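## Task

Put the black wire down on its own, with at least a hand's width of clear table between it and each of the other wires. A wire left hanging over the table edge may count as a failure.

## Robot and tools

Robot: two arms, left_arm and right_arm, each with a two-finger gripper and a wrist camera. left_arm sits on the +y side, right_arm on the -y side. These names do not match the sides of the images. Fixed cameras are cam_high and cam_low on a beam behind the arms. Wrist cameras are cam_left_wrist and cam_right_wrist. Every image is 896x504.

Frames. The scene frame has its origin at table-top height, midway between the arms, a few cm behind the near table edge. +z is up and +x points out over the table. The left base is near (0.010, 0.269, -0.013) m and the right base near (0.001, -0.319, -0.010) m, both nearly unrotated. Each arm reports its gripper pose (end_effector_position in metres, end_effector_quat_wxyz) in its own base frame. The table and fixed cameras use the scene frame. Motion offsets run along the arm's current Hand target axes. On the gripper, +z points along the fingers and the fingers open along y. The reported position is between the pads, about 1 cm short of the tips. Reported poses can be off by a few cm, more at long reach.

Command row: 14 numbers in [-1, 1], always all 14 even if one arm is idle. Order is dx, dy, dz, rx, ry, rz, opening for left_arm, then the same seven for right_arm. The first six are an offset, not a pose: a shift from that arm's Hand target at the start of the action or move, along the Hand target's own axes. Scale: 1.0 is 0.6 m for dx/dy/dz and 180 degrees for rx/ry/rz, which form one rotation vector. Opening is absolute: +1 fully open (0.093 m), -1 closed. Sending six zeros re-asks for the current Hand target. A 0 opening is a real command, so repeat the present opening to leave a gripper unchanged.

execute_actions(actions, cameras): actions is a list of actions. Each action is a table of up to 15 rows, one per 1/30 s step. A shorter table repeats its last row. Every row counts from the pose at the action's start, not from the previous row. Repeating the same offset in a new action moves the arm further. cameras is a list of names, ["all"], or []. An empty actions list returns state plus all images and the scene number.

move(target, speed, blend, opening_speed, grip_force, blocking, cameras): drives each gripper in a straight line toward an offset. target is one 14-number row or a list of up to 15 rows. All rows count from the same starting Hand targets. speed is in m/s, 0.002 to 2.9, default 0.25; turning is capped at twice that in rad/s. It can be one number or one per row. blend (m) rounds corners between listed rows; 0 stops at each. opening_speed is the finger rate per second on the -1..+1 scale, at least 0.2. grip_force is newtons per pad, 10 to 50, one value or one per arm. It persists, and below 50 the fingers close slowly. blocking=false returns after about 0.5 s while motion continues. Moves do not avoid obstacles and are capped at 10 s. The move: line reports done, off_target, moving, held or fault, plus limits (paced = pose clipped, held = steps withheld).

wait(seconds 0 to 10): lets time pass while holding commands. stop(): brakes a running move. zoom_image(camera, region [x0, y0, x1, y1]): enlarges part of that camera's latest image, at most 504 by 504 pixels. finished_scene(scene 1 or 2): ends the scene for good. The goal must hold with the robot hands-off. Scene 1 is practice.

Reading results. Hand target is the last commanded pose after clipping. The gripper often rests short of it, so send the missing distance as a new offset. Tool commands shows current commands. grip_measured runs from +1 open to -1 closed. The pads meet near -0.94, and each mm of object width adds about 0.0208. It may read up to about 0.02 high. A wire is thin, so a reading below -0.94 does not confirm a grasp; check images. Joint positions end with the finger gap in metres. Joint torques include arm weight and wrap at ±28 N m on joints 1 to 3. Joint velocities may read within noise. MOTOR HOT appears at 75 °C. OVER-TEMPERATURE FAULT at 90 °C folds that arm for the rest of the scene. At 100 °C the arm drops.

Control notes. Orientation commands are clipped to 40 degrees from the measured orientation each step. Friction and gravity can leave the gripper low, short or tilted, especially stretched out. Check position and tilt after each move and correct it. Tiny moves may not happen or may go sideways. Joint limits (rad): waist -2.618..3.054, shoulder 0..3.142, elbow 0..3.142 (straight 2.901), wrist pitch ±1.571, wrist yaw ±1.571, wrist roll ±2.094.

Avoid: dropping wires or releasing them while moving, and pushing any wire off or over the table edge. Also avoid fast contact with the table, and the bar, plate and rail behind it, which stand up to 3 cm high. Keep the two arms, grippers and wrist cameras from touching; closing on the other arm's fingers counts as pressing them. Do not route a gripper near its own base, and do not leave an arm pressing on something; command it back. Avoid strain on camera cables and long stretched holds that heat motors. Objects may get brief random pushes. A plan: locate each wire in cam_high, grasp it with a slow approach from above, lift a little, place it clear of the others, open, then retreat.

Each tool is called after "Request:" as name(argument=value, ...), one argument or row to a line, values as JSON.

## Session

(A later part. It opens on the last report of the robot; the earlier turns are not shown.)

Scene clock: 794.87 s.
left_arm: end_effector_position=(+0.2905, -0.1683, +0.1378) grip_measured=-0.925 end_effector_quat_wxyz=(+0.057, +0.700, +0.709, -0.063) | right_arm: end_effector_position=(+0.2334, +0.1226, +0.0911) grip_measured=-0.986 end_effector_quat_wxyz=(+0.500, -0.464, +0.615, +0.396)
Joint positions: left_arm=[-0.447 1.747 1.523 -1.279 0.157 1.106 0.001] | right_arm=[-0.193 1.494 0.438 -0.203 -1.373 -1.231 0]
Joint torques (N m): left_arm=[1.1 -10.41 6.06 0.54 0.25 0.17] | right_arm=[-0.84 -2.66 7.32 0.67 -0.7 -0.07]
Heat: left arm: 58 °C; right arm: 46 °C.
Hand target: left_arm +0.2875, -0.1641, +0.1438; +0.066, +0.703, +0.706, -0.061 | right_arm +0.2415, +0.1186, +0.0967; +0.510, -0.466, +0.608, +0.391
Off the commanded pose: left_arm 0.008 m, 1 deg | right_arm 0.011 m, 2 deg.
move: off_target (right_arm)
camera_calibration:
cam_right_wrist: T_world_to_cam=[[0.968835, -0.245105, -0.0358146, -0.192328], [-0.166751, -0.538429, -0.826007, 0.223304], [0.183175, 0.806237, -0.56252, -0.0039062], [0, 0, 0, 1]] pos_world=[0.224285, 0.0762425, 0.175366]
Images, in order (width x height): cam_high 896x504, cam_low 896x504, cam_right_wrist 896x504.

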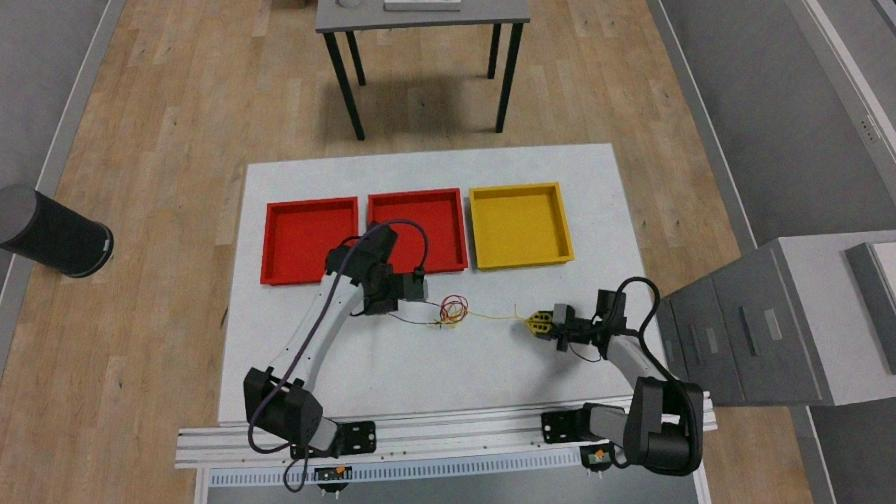

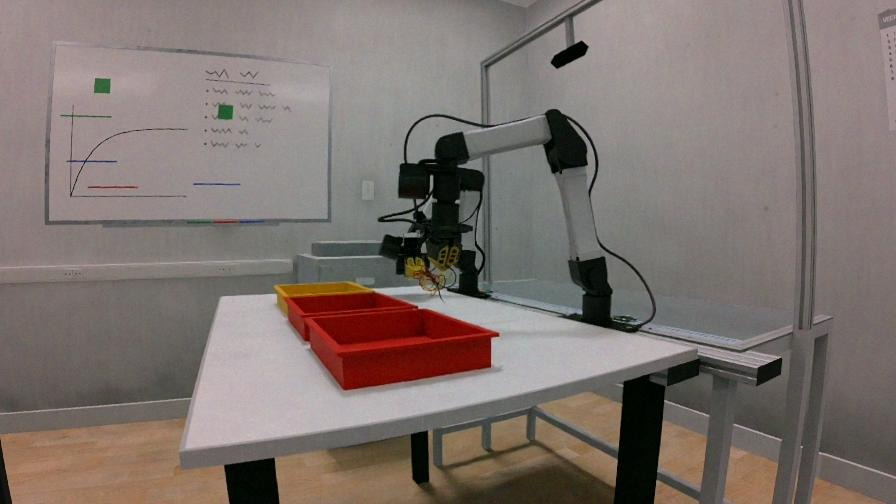

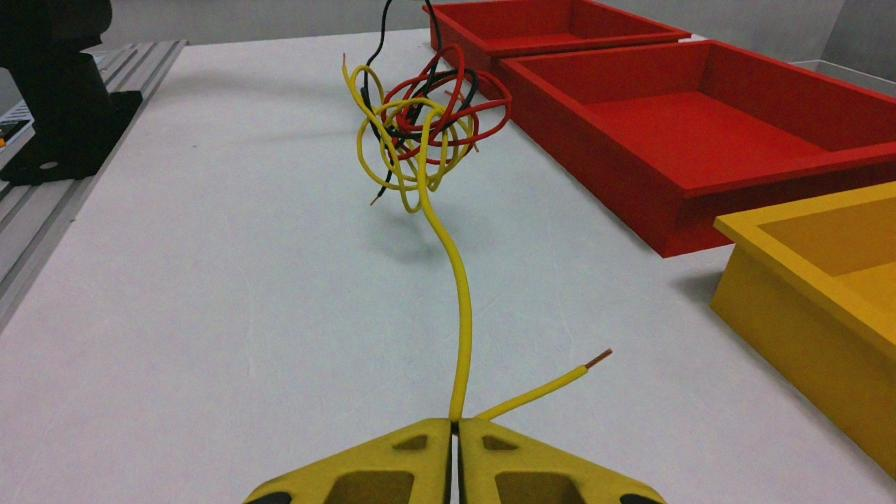

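Request:
move(
  target=[0.1731,0,0.0195,0,0,0,-0.9316, 0,0,0,0,0,0,-1],
  cameras=["cam_right_wrist","cam_low","cam_high"],
  speed=0.06,
)

Request:
zoom_image(
  camera="cam_low",
  region=[370, 210, 490, 320],
)

Request:
zoom_image(
  camera="cam_high",
  region=[360, 250, 560, 370],
)

Scene clock: 805.37 s.
left_arm: end_effector_position=(+0.2871, -0.0706, +0.1098) grip_measured=-0.925 end_effector_quat_wxyz=(+0.059, +0.700, +0.708, -0.077) | right_arm: end_effector_position=(+0.2333, +0.1226, +0.0911) grip_measured=-0.986 end_effector_quat_wxyz=(+0.500, -0.464, +0.615, +0.396)
Joint positions: left_arm=[-0.131 1.657 1.308 -1.22 0.194 1.428 0.001] | right_arm=[-0.193 1.494 0.438 -0.204 -1.373 -1.231 0]
Joint torques (N m): left_arm=[1.29 -9.11 5.96 0.53 0.04 0.2] | right_arm=[-1.03 -3.02 7.35 0.72 -0.76 -0.04]
Heat: left arm: 57 °C; right arm: 44 °C.
Hand target: left_arm +0.2872, -0.0641, +0.1138; +0.066, +0.703, +0.706, -0.061 | right_arm +0.2414, +0.1187, +0.0966; +0.511, -0.465, +0.608, +0.390
Off the commanded pose: left_arm 0.008 m, 2 deg | right_arm 0.011 m, 2 deg.
move: off_target (right_arm)
camera_calibration:
cam_right_wrist: T_world_to_cam=[[0.968855, -0.244978, -0.0361397, -0.192192], [-0.166952, -0.538421, -0.825972, 0.223243], [0.182887, 0.80628, -0.562551, -0.00387794], [0, 0, 0, 1]] pos_world=[0.224186, 0.0762425, 0.175265]
Images, in order (width x height): cam_high 896x504, cam_low 896x504, cam_right_wrist 896x504.

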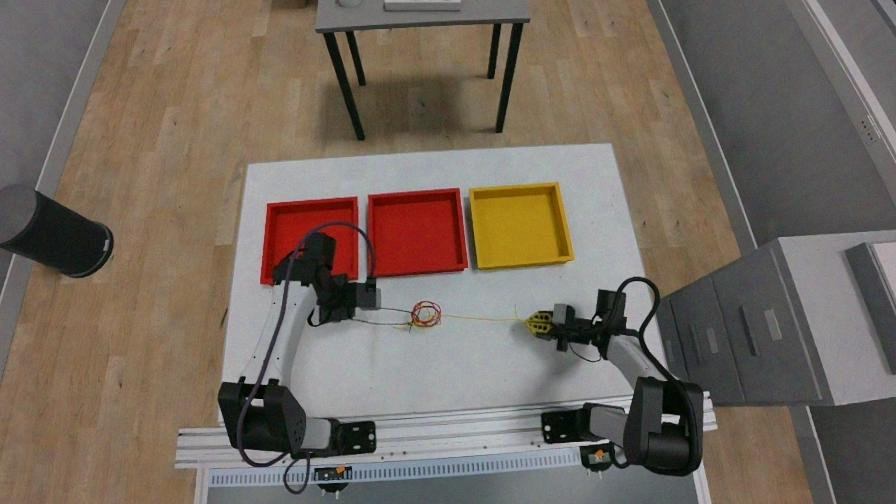

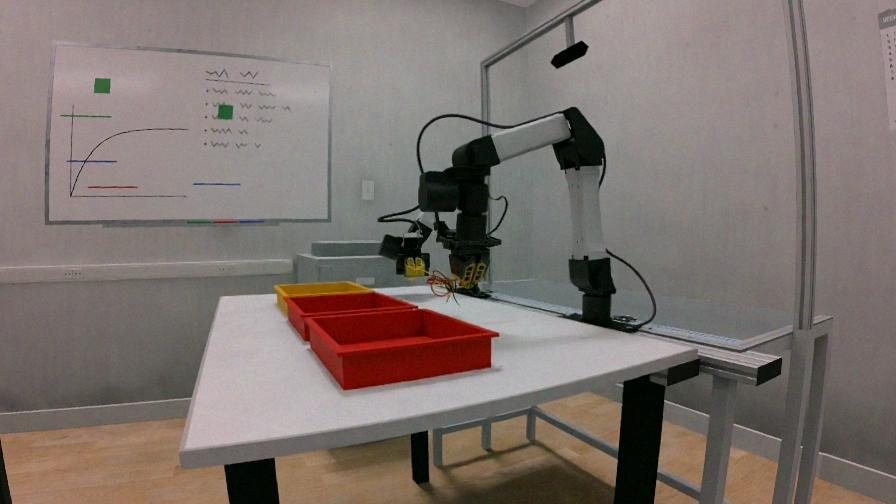

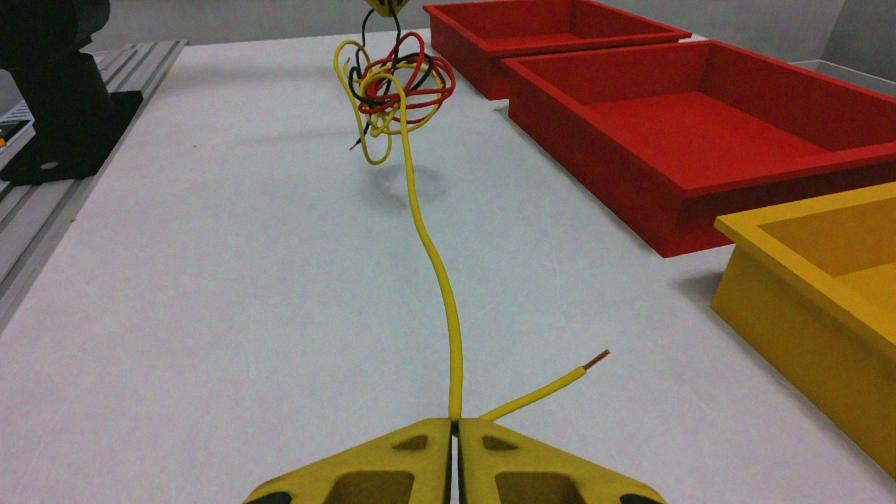

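Scaled by 4.200 from the camera's 896x504 image, which has a finer 1280x720 frame.

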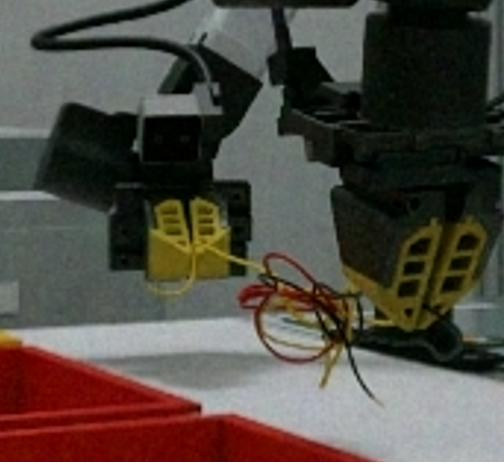

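Scaled by 2.520 from the camera's 896x504 image, which has a finer 1280x720 frame.

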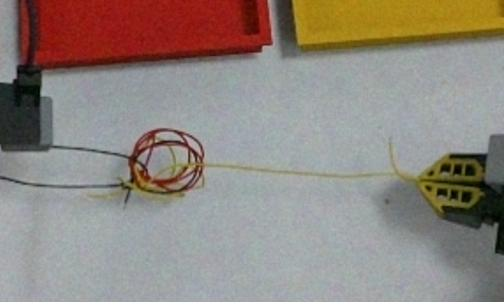

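Request:
move(
  target=[0.0985,0,-0.0179,0,0,0,-0.9316, 0.016,-0.042,-0.091,0.1094,0,0.0189,-1],
  cameras=["cam_right_wrist","cam_low","cam_high"],
  speed=0.06,
)

Request:
zoom_image(
  camera="cam_low",
  region=[370, 210, 490, 320],
)

Request:
zoom_image(
  camera="cam_high",
  region=[340, 250, 560, 370],
)

Scene clock: 815.93 s.
left_arm: end_effector_position=(+0.2913, -0.0059, +0.1096) grip_measured=-0.925 end_effector_quat_wxyz=(+0.065, +0.698, +0.710, -0.066) | right_arm: end_effector_position=(+0.2489, +0.0620, +0.0935) grip_measured=-0.988 end_effector_quat_wxyz=(+0.560, -0.348, +0.683, +0.314)
Joint positions: left_arm=[0.086 1.657 1.308 -1.237 0.185 1.641 0.001] | right_arm=[-0.451 1.351 0.259 0.182 -1.347 -0.858 0]
Joint torques (N m): left_arm=[0.68 -8.49 6.83 0.24 0.18 0.14] | right_arm=[-0.61 -4.49 4.51 1.31 -0.39 0.06]
Heat: left arm: 57 °C; right arm: 43 °C.
Hand target: left_arm +0.2869, -0.0040, +0.1137; +0.066, +0.703, +0.706, -0.061 | right_arm +0.2511, +0.0586, +0.0967; +0.571, -0.353, +0.679, +0.296
Off the commanded pose: left_arm 0.006 m, 1 deg | right_arm 0.005 m, 3 deg.
move: off_target (right_arm)
camera_calibration:
cam_right_wrist: T_world_to_cam=[[0.832355, -0.551785, -0.0521428, -0.167521], [-0.341751, -0.436895, -0.832063, 0.233043], [0.436339, 0.710391, -0.552225, -0.0145278], [0, 0, 0, 1]] pos_world=[0.225419, 0.0197002, 0.177149]
Images, in order (width x height): cam_high 896x504, cam_low 896x504, cam_right_wrist 896x504.

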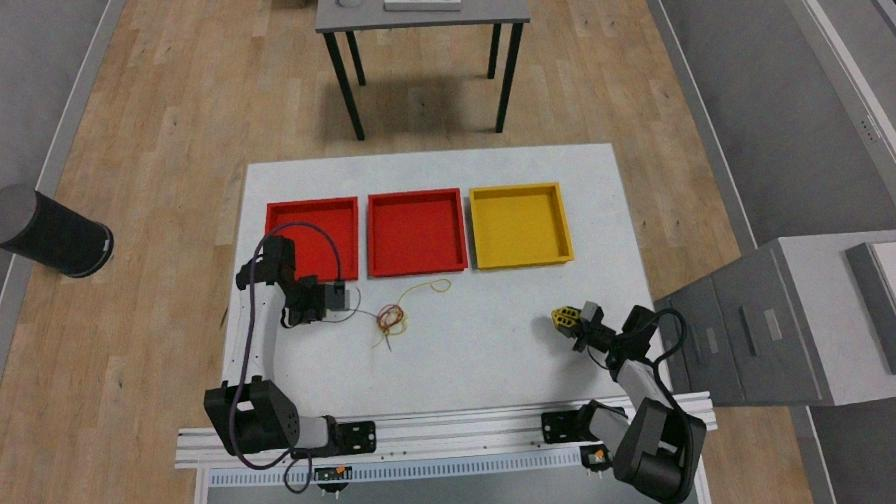

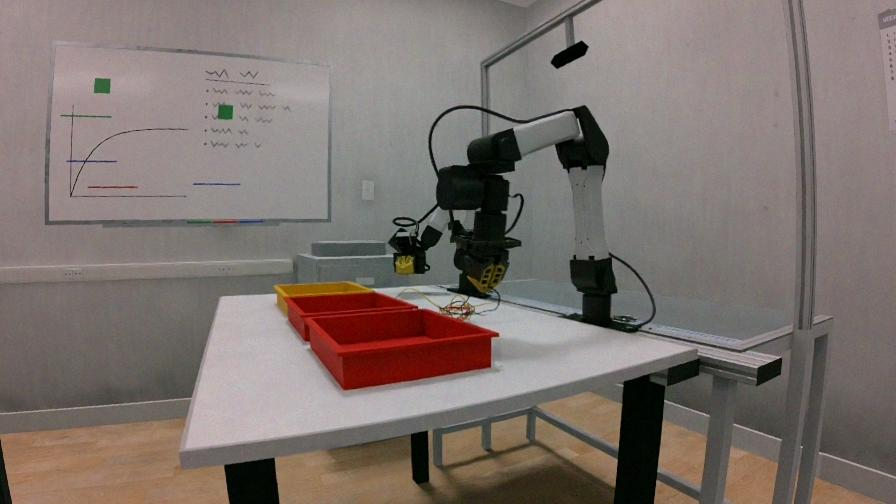

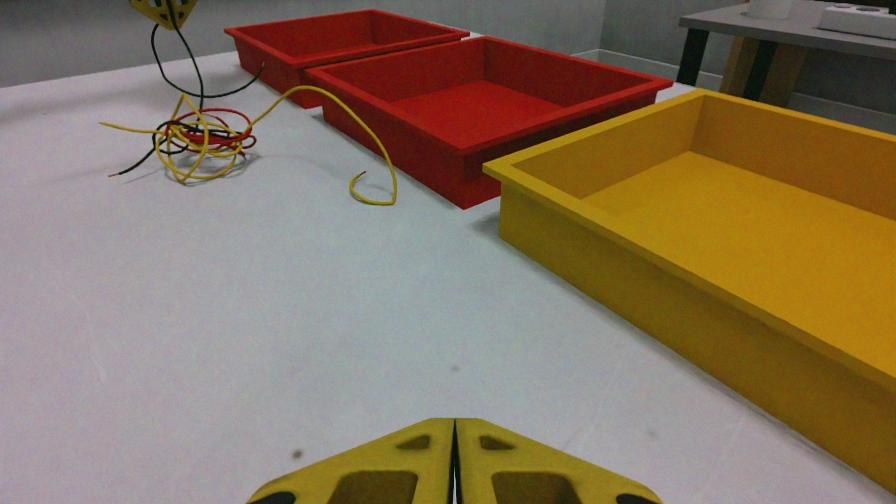

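Scaled by 4.200 from the camera's 896x504 image, which has a finer 1280x720 frame.

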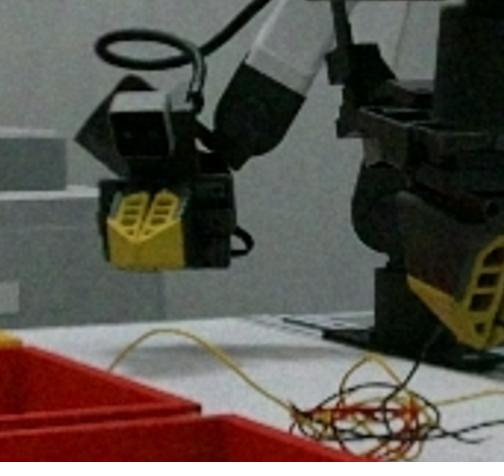

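Scaled by 2.291 from the camera's 896x504 image, which has a finer 1280x720 frame.

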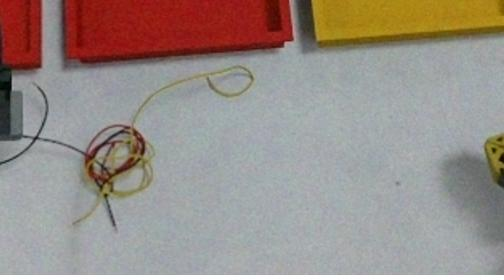

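Request:
move(
  target=[0,0,0,0,0,0,-0.9316, -0.1002,0.0648,0.3518,-0.1043,0.1379,-0.0427,-0.5],
  cameras=["cam_right_wrist","cam_low","cam_high"],
  speed=0.25,
)

Request:
zoom_image(
  camera="cam_right_wrist",
  region=[150, 0, 650, 350],
)

Scene clock: 847.10 s.
left_arm: end_effector_position=(+0.2913, -0.0059, +0.1096) grip_measured=-0.925 end_effector_quat_wxyz=(+0.065, +0.698, +0.710, -0.066) | right_arm: end_effector_position=(+0.3361, +0.2559, +0.1132) grip_measured=-0.501 end_effector_quat_wxyz=(+0.356, -0.535, +0.710, +0.287)
Joint positions: left_arm=[0.086 1.657 1.308 -1.237 0.185 1.642 0.001] | right_arm=[0.386 1.69 1.009 -0.199 -0.717 -0.638 0.021]
Joint torques (N m): left_arm=[0.64 -8.47 6.43 0.27 0.18 0.16] | right_arm=[0.4 -5.94 9.81 1.4 -0.25 -0.01]
Heat: left arm: 55 °C; right arm: 43 °C.
Hand target: left_arm +0.2869, -0.0040, +0.1137; +0.066, +0.703, +0.706, -0.061 | right_arm +0.3451, +0.2595, +0.1194; +0.366, -0.540, +0.704, +0.280
Off the commanded pose: left_arm 0.006 m, 1 deg | right_arm 0.011 m, 2 deg.
move: off_target (right_arm)
camera_calibration:
cam_right_wrist: T_world_to_cam=[[0.965279, -0.257501, -0.0439178, -0.252974], [-0.242839, -0.822635, -0.514102, 0.393457], [0.0962536, 0.506917, -0.856604, 0.0212849], [0, 0, 0, 1]] pos_world=[0.337689, 0.24774, 0.2094]
Images, in order (width x height): cam_high 896x504, cam_low 896x504, cam_right_wrist 896x504.

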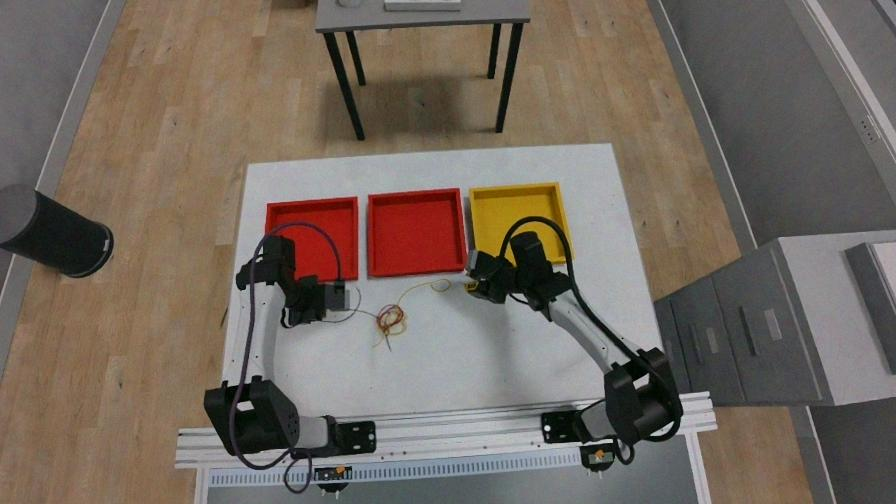

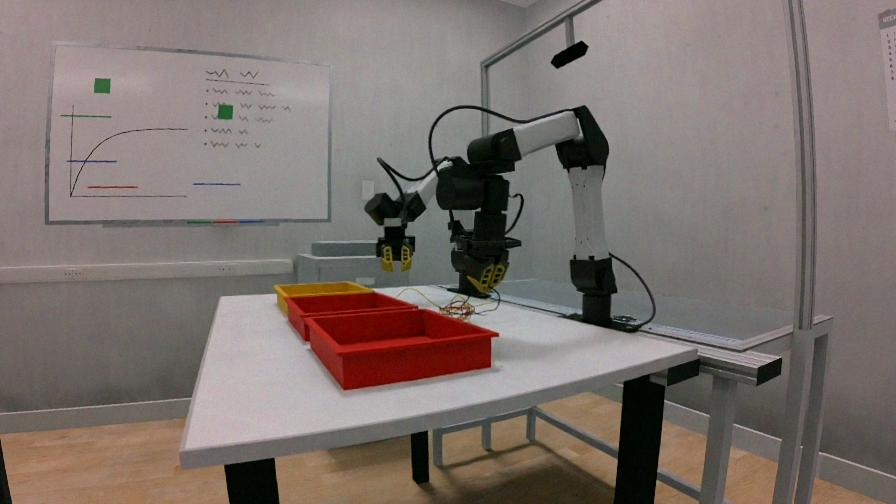

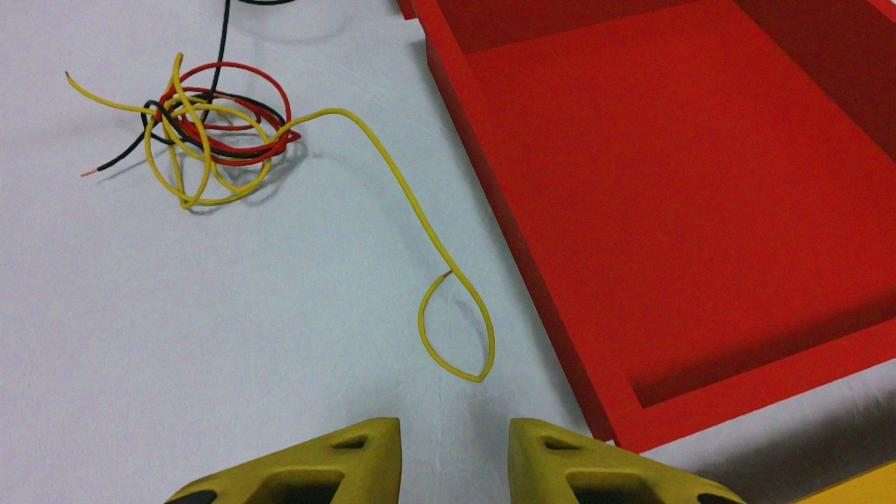

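Scaled by 1.008 from the camera's 896x504 image, which has a finer 1280x720 frame.

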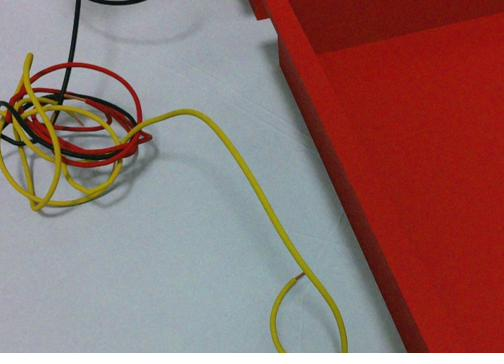

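Request:
move(
  target=[0,0,0,0,0,0,-0.9316, 0.0237,0.0293,0.18,0,0,0,-0.55],
  cameras=["cam_right_wrist"],
  speed=0.15,
)

Scene clock: 866.70 s.
left_arm: end_effector_position=(+0.2913, -0.0059, +0.1096) grip_measured=-0.925 end_effector_quat_wxyz=(+0.065, +0.698, +0.710, -0.066) | right_arm: end_effector_position=(+0.3369, +0.3343, +0.0392) grip_measured=-0.549 end_effector_quat_wxyz=(+0.347, -0.542, +0.710, +0.285)
Joint positions: left_arm=[0.086 1.657 1.308 -1.237 0.185 1.642 0.001] | right_arm=[0.586 1.973 1.026 0.152 -0.581 -0.475 0.019]
Joint torques (N m): left_arm=[0.59 -8.43 6.64 0.26 0.17 0.16] | right_arm=[0.38 -7.51 8.94 1.79 -0.11 0.12]
Heat: left arm: 54 °C; right arm: 44 °C.
Hand target: left_arm +0.2869, -0.0040, +0.1137; +0.066, +0.703, +0.706, -0.061 | right_arm +0.3489, +0.3416, +0.0457; +0.366, -0.540, +0.704, +0.280
Off the commanded pose: left_arm 0.006 m, 1 deg | right_arm 0.016 m, 2 deg.
move: off_target (right_arm)
camera_calibration:
cam_right_wrist: T_world_to_cam=[[0.96807, -0.246537, -0.0453948, -0.241442], [-0.235984, -0.835152, -0.496822, 0.421305], [0.0845736, 0.491671, -0.866664, -0.0725583], [0, 0, 0, 1]] pos_world=[0.339291, 0.328004, 0.13547]
Images, in order (width x height): cam_right_wrist 896x504.

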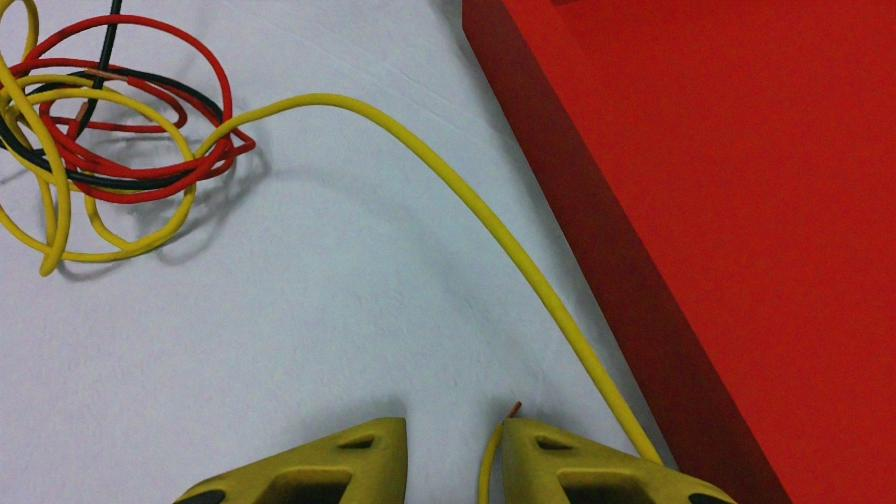

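Request:
move(
  target=[0,0,0,0,0,0,-0.9316, -0.089,-0.002,0.05,0,0,0,-0.5],
  cameras=["cam_right_wrist"],
  speed=0.1,
)

Scene clock: 876.90 s.
left_arm: end_effector_position=(+0.2913, -0.0059, +0.1096) grip_measured=-0.925 end_effector_quat_wxyz=(+0.065, +0.698, +0.710, -0.066) | right_arm: end_effector_position=(+0.3575, +0.3892, +0.0695) grip_measured=-0.501 end_effector_quat_wxyz=(+0.360, -0.543, +0.704, +0.283)
Joint positions: left_arm=[0.086 1.657 1.308 -1.237 0.185 1.642 0.001] | right_arm=[0.67 2.052 1.268 0.053 -0.517 -0.408 0.021]
Joint torques (N m): left_arm=[0.64 -8.55 6.67 0.28 0.17 0.18] | right_arm=[0.5 -8.43 9.37 1.57 -0.08 0.07]
Heat: left arm: 54 °C; right arm: 45 °C.
Hand target: left_arm +0.2869, -0.0040, +0.1137; +0.066, +0.703, +0.706, -0.061 | right_arm +0.3646, +0.3945, +0.0723; +0.366, -0.540, +0.704, +0.280
Off the commanded pose: left_arm 0.006 m, 1 deg | right_arm 0.009 m, 1 deg.
move: done
camera_calibration:
cam_right_wrist: T_world_to_cam=[[0.968647, -0.247157, -0.0252065, -0.247862], [-0.224533, -0.827493, -0.514626, 0.481275], [0.106335, 0.504151, -0.857044, -0.088219], [0, 0, 0, 1]] pos_world=[0.357533, 0.381467, 0.165821]
Images, in order (width x height): cam_right_wrist 896x504.

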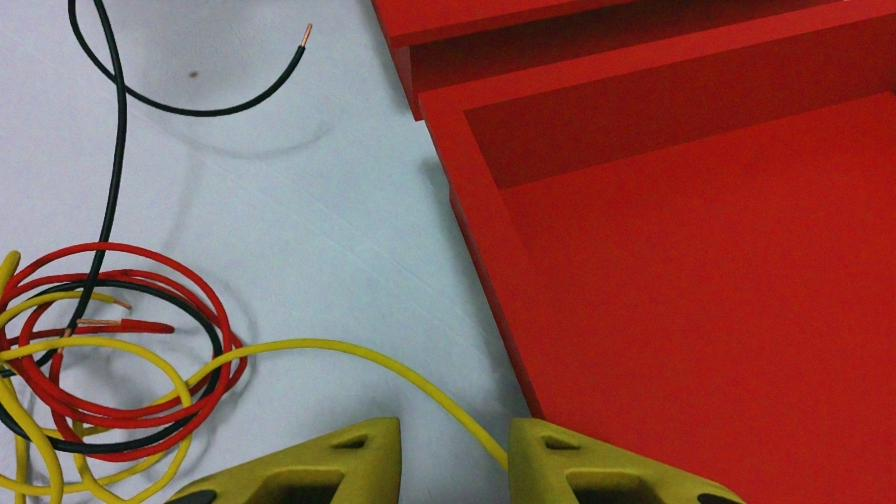

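Request:
move(
  target=[0,0,0,0,0,0,-0.9316, -0.0465,0.0048,0.0007,-0.1625,0.2068,-0.232,-0.5],
  cameras=["cam_right_wrist"],
  speed=0.3,
)

Scene clock: 900.93 s.
left_arm: end_effector_position=(+0.2913, -0.0059, +0.1096) grip_measured=-0.925 end_effector_quat_wxyz=(+0.065, +0.698, +0.710, -0.066) | right_arm: end_effector_position=(+0.3639, +0.4100, +0.0978) grip_measured=-0.501 end_effector_quat_wxyz=(-0.154, +0.864, -0.470, -0.097)
Joint positions: left_arm=[0.086 1.657 1.308 -1.237 0.185 1.642 0.001] | right_arm=[0.76 2.684 2.837 -1.482 -0.278 -1.35 0.021]
Joint torques (N m): left_arm=[0.65 -8.51 6.63 0.28 0.2 0.19] | right_arm=[0.35 -11.07 8.5 0.56 -0.08 -0.08]
Heat: left arm: 54 °C; right arm: 46 °C.
Hand target: left_arm +0.2869, -0.0040, +0.1137; +0.066, +0.703, +0.706, -0.061 | right_arm +0.3659, +0.4111, +0.0947; -0.061, +0.879, -0.458, -0.116
Off the commanded pose: left_arm 0.006 m, 1 deg | right_arm 0.004 m, 11 deg.
elbow stopped short (right arm): the move would have taken joint 3 (elbow) straighter than the controller allows.
move: off_target (right_arm)
camera_calibration:
cam_right_wrist: T_world_to_cam=[[0.847523, 0.506306, 0.159244, -0.53108], [0.499242, -0.862319, 0.0846365, 0.206811], [0.180171, 0.00776968, -0.983605, 0.113925], [0, 0, 0, 1]] pos_world=[0.326328, 0.446341, 0.179124]
Images, in order (width x height): cam_right_wrist 896x504.

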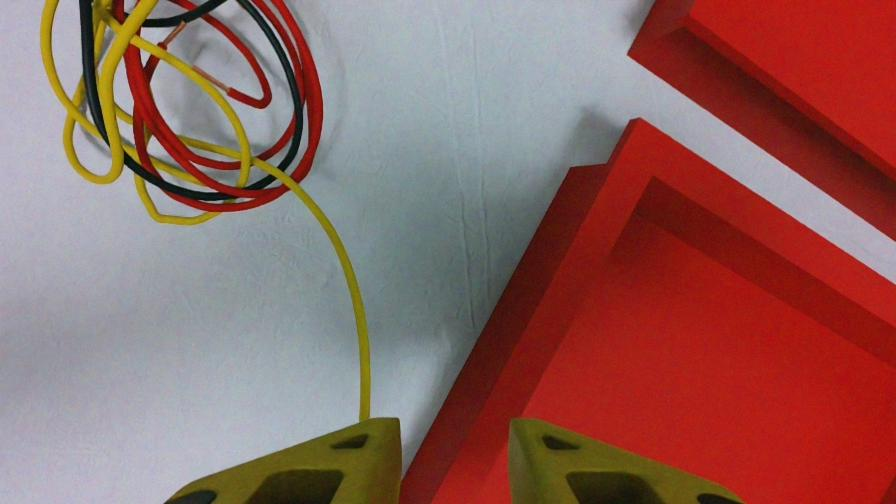

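Request:
move(
  target=[
    [0,0,0,0,0,0,-0.9316, -0.0162,0.0239,0.0043,0,0,0,-0.5],
    [0,0,0,0,0,0,-0.9316, -0.0042,0.0239,0.0494,0,0,0,-0.5],
  ],
  cameras=["cam_right_wrist"],
  speed=0.08,
)

Scene clock: 917.90 s.
left_arm: end_effector_position=(+0.2913, -0.0059, +0.1096) grip_measured=-0.925 end_effector_quat_wxyz=(+0.065, +0.698, +0.710, -0.066) | right_arm: end_effector_position=(+0.3462, +0.4083, +0.0687) grip_measured=-0.501 end_effector_quat_wxyz=(-0.105, +0.870, -0.468, -0.110)
Joint positions: left_arm=[0.086 1.657 1.308 -1.237 0.185 1.642 0.001] | right_arm=[0.783 2.735 2.837 -1.532 -0.272 -1.352 0.021]
Joint torques (N m): left_arm=[0.65 -8.59 6.56 0.3 0.18 0.19] | right_arm=[0.68 -11.48 8.7 0.52 -0.1 -0.07]
Heat: left arm: 54 °C; right arm: 46 °C.
Hand target: left_arm +0.2869, -0.0040, +0.1137; +0.066, +0.703, +0.706, -0.061 | right_arm +0.3484, +0.4112, +0.0668; -0.061, +0.879, -0.458, -0.116
Off the commanded pose: left_arm 0.006 m, 1 deg | right_arm 0.004 m, 5 deg.
elbow stopped short (right arm): the move would have taken joint 3 (elbow) straighter than the controller allows.
move: off_target (right_arm)
camera_calibration:
cam_right_wrist: T_world_to_cam=[[0.843008, 0.534094, 0.0638809, -0.513729], [0.525534, -0.843117, 0.113871, 0.197577], [0.114677, -0.0624222, -0.99144, 0.140344], [0, 0, 0, 1]] pos_world=[0.31315, 0.449721, 0.149462]
Images, in order (width x height): cam_right_wrist 896x504.

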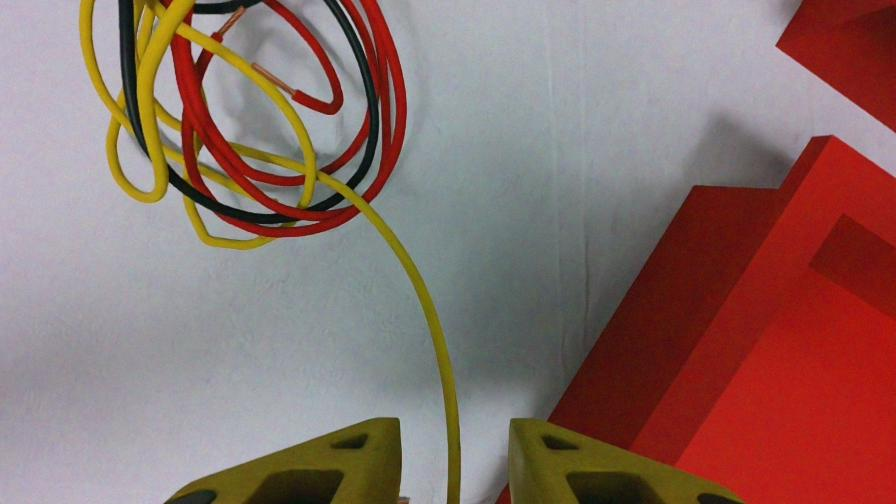

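Request:
move(
  target=[
    [0,0,0,0,0,0,-0.9316, 0.0104,0,0.0386,0,0,0,-0.5],
    [0,0,0,0,0,0,-0.9316, 0.0104,0,0.0386,0,0,0,-1],
  ],
  cameras=["cam_right_wrist"],
  speed=0.08,
  opening_speed=0.6,
)

Scene clock: 925.10 s.
left_arm: end_effector_position=(+0.2913, -0.0059, +0.1096) grip_measured=-0.925 end_effector_quat_wxyz=(+0.065, +0.698, +0.710, -0.066) | right_arm: end_effector_position=(+0.3451, +0.4069, +0.0486) grip_measured=-0.984 end_effector_quat_wxyz=(-0.088, +0.873, -0.467, -0.114)
Joint positions: left_arm=[0.086 1.657 1.308 -1.237 0.185 1.642 0.001] | right_arm=[0.783 2.776 2.84 -1.532 -0.27 -1.362 0]
Joint torques (N m): left_arm=[0.68 -8.46 6.58 0.26 0.19 0.17] | right_arm=[0.69 -11.06 8.2 0.56 -0.09 -0.02]
Heat: left arm: 54 °C; right arm: 48 °C.
Hand target: left_arm +0.2869, -0.0040, +0.1137; +0.066, +0.703, +0.706, -0.061 | right_arm +0.3484, +0.4112, +0.0428; -0.061, +0.879, -0.458, -0.116
Off the commanded pose: left_arm 0.006 m, 1 deg | right_arm 0.008 m, 3 deg.
elbow stopped short (right arm): the move would have taken joint 3 (elbow) straighter than the controller allows.
move: off_target (right_arm); target 2's new opening was sent with right_arm's hand 0.008 m and 3 deg from that target
camera_calibration:
cam_right_wrist: T_world_to_cam=[[0.839257, 0.542901, 0.0301056, -0.51147], [0.535817, -0.83518, 0.123994, 0.192048], [0.0924599, -0.0879313, -0.991826, 0.138448], [0, 0, 0, 1]] pos_world=[0.313551, 0.450246, 0.128902]
Images, in order (width x height): cam_right_wrist 896x504.

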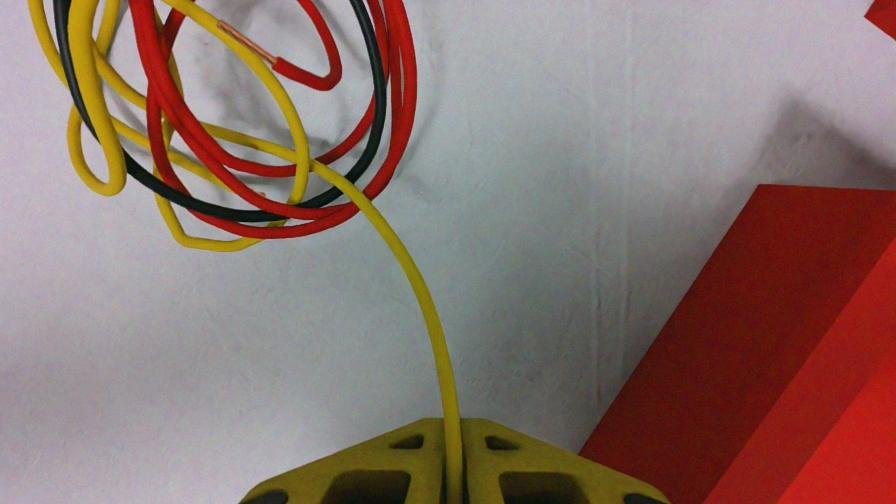

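Request:
move(
  target=[0,0,0,0,0,0,-0.9316, 0.2032,0.28,-0.1355,0.0719,0,0.2683,-1],
  cameras=["cam_right_wrist","cam_low","cam_high"],
  speed=0.09,
)

Request:
zoom_image(
  camera="cam_high",
  region=[340, 250, 560, 370],
)

Request:
zoom_image(
  camera="cam_low",
  region=[370, 210, 510, 330],
)

Scene clock: 941.30 s.
left_arm: end_effector_position=(+0.2888, -0.0184, +0.1118) grip_measured=-0.925 end_effector_quat_wxyz=(+0.083, +0.698, +0.705, -0.090) | right_arm: end_effector_position=(+0.2884, +0.2253, +0.0829) grip_measured=-0.984 end_effector_quat_wxyz=(+0.111, -0.620, +0.769, +0.107)
Joint positions: left_arm=[0.078 1.657 1.308 -1.251 0.244 1.642 0.001] | right_arm=[0.554 1.765 1.298 -0.905 -0.239 -0.78 0]
Joint torques (N m): left_arm=[1.25 -8.35 6.72 0.39 -0.31 0.16] | right_arm=[-2.86 -10.88 5.01 0.29 0.45 0.12]
Heat: left arm: 54 °C; right arm: 50 °C.
Hand target: left_arm +0.2869, -0.0040, +0.1137; +0.066, +0.703, +0.706, -0.061 | right_arm +0.2902, +0.2011, +0.0894; +0.104, -0.603, +0.787, +0.080
Off the commanded pose: left_arm 0.015 m, 4 deg | right_arm 0.025 m, 4 deg.
move: off_target (left_arm, right_arm)
camera_calibration:
cam_right_wrist: T_world_to_cam=[[0.975908, -0.214037, -0.0423322, -0.229191], [-0.208928, -0.972663, 0.10137, 0.314152], [-0.0628718, -0.0900832, -0.993948, 0.207285], [0, 0, 0, 1]] pos_world=[0.302337, 0.275181, 0.164483]
Images, in order (width x height): cam_high 896x504, cam_low 896x504, cam_right_wrist 896x504.

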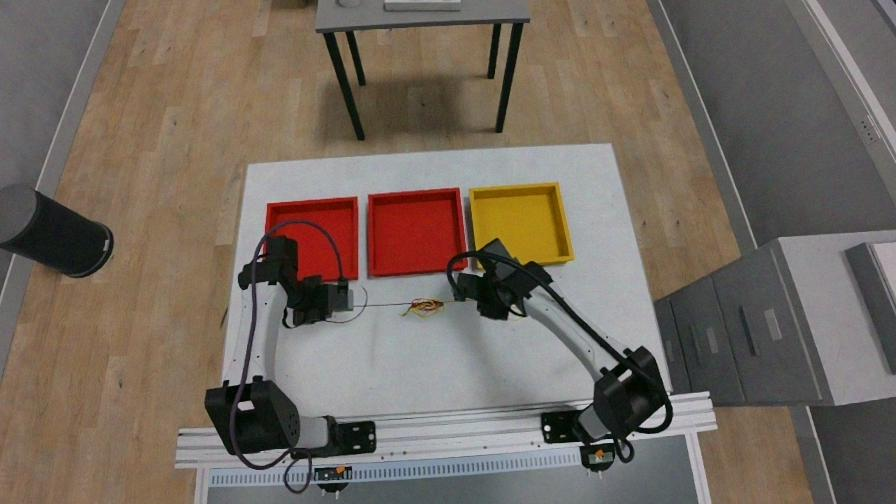

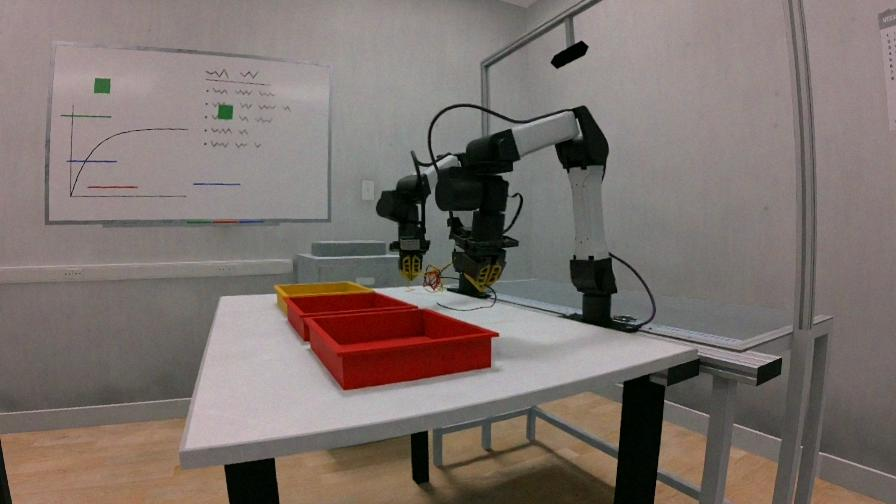

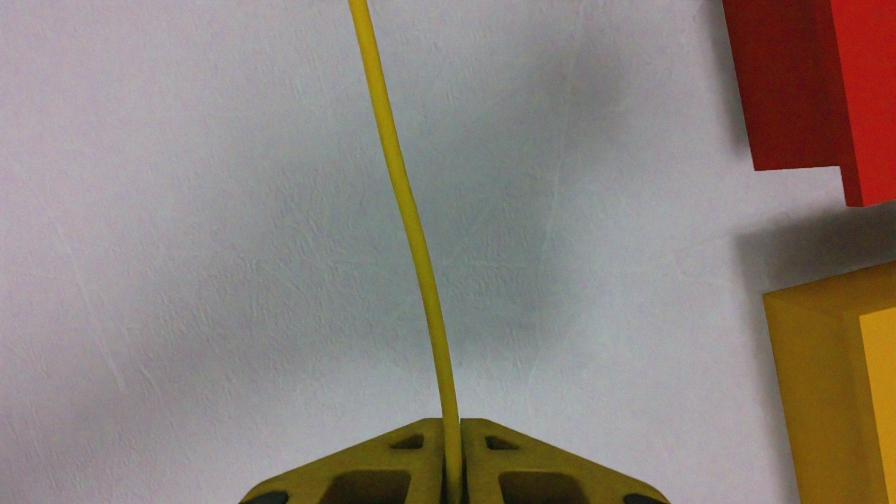

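Scaled by 2.291 from the camera's 896x504 image, which has a finer 1280x720 frame.

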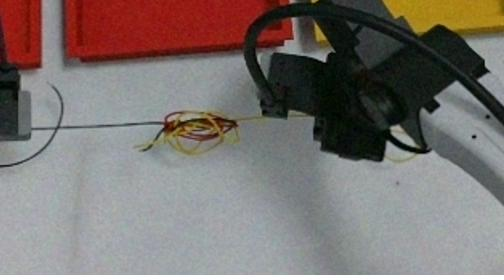

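Scaled by 3.600 from the camera's 896x504 image, which has a finer 1280x720 frame.

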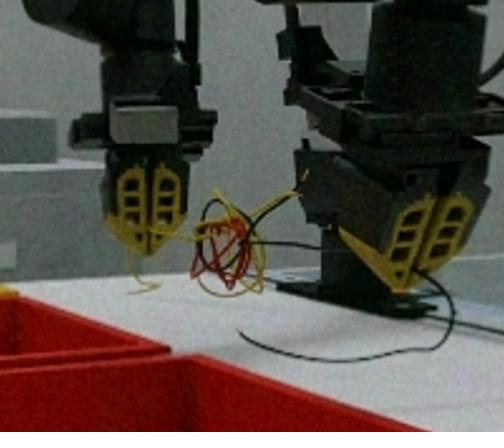

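Request:
wait(
  seconds=0.3,
  cameras=["cam_high","cam_right_wrist","cam_left_wrist"],
)

Request:
zoom_image(
  camera="cam_high",
  region=[380, 270, 500, 340],
)

Request:
zoom_image(
  camera="cam_left_wrist",
  region=[300, 50, 800, 504],
)

Scene clock: 947.33 s.
left_arm: end_effector_position=(+0.2888, -0.0185, +0.1118) grip_measured=-0.925 end_effector_quat_wxyz=(+0.083, +0.698, +0.705, -0.091) | right_arm: end_effector_position=(+0.2884, +0.2253, +0.0829) grip_measured=-0.984 end_effector_quat_wxyz=(+0.111, -0.620, +0.769, +0.107)
Joint positions: left_arm=[0.078 1.657 1.308 -1.251 0.245 1.642 0.001] | right_arm=[0.554 1.765 1.298 -0.905 -0.239 -0.779 0]
Joint torques (N m): left_arm=[1.29 -8.34 6.53 0.33 -0.33 0.2] | right_arm=[-2.89 -10.93 5.14 0.26 0.5 0.19]
Heat: left arm: 54 °C; right arm: 51 °C.
Hand target: left_arm +0.2869, -0.0041, +0.1137; +0.066, +0.703, +0.706, -0.061 | right_arm +0.2902, +0.2011, +0.0894; +0.104, -0.603, +0.787, +0.080
Tool commands: left_gripper/opening=-0.9316 right_gripper/opening=-1.0
Off the commanded pose: left_arm 0.015 m, 4 deg | right_arm 0.025 m, 4 deg.
wait: 0.30 s; at rest from the start
camera_calibration:
cam_left_wrist: T_world_to_cam=[[-0.999713, 0.0061436, 0.0231693, 0.285182], [0.0104913, 0.981242, 0.192493, 0.03193], [-0.0215521, 0.192681, -0.981025, 0.209246], [0, 0, 0, 1]] pos_world=[0.289275, -0.073401, 0.192522]
cam_right_wrist: T_world_to_cam=[[0.97574, -0.214753, -0.0425646, -0.229005], [-0.209621, -0.972514, 0.101364, 0.314342], [-0.0631629, -0.0899824, -0.993938, 0.20735], [0, 0, 0, 1]] pos_world=[0.302439, 0.27518, 0.164483]
Images, in order (width x height): cam_high 896x504, cam_left_wrist 896x504, cam_right_wrist 896x504.

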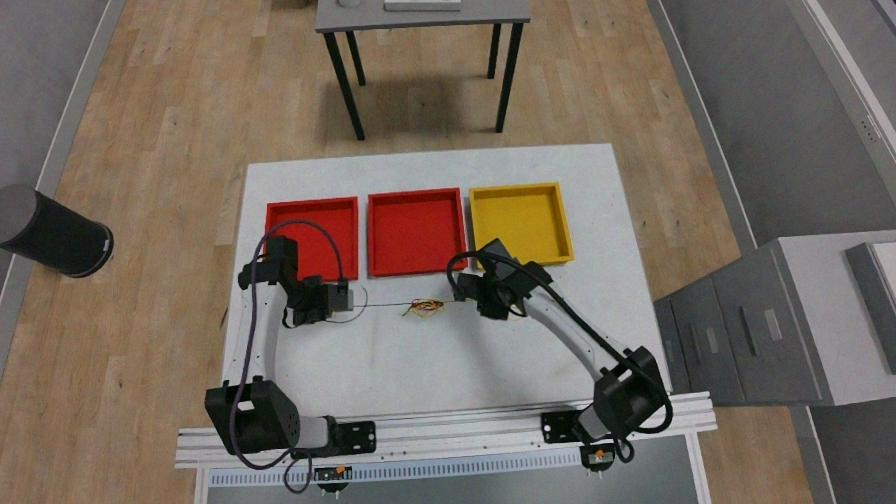

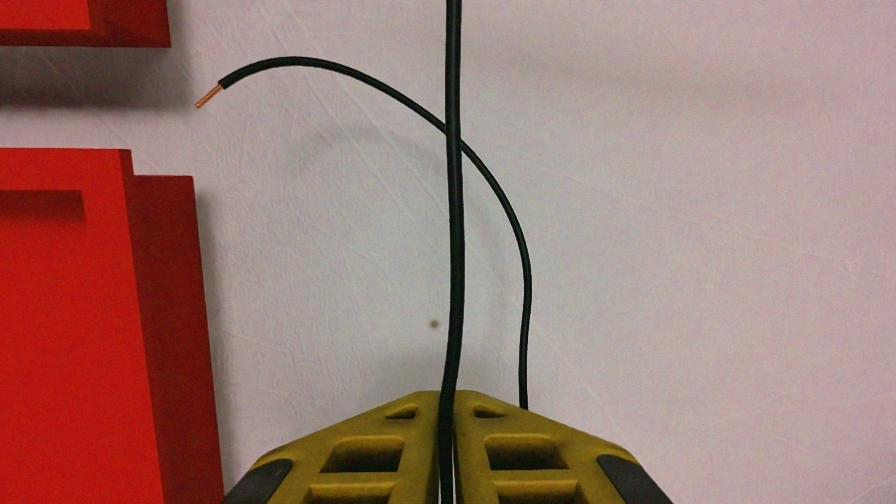

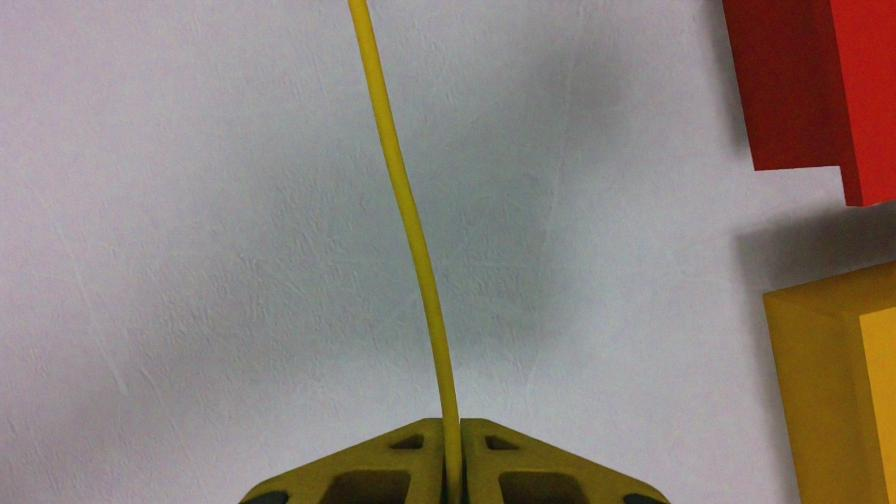

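Scaled by 4.200 from the camera's 896x504 image, which has a finer 1280x720 frame.

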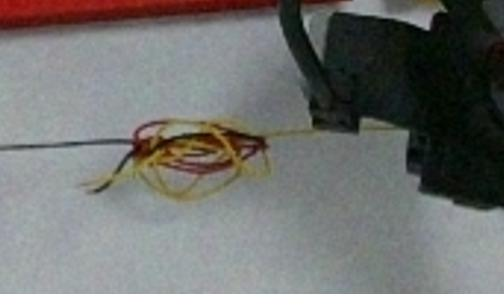

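Scaled by 1.008 from the camera's 896x504 image, which has a finer 1280x720 frame.

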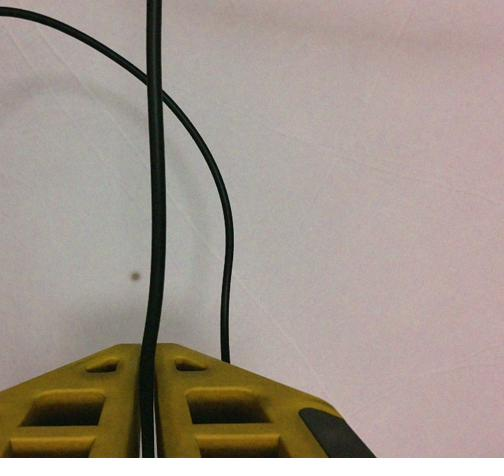

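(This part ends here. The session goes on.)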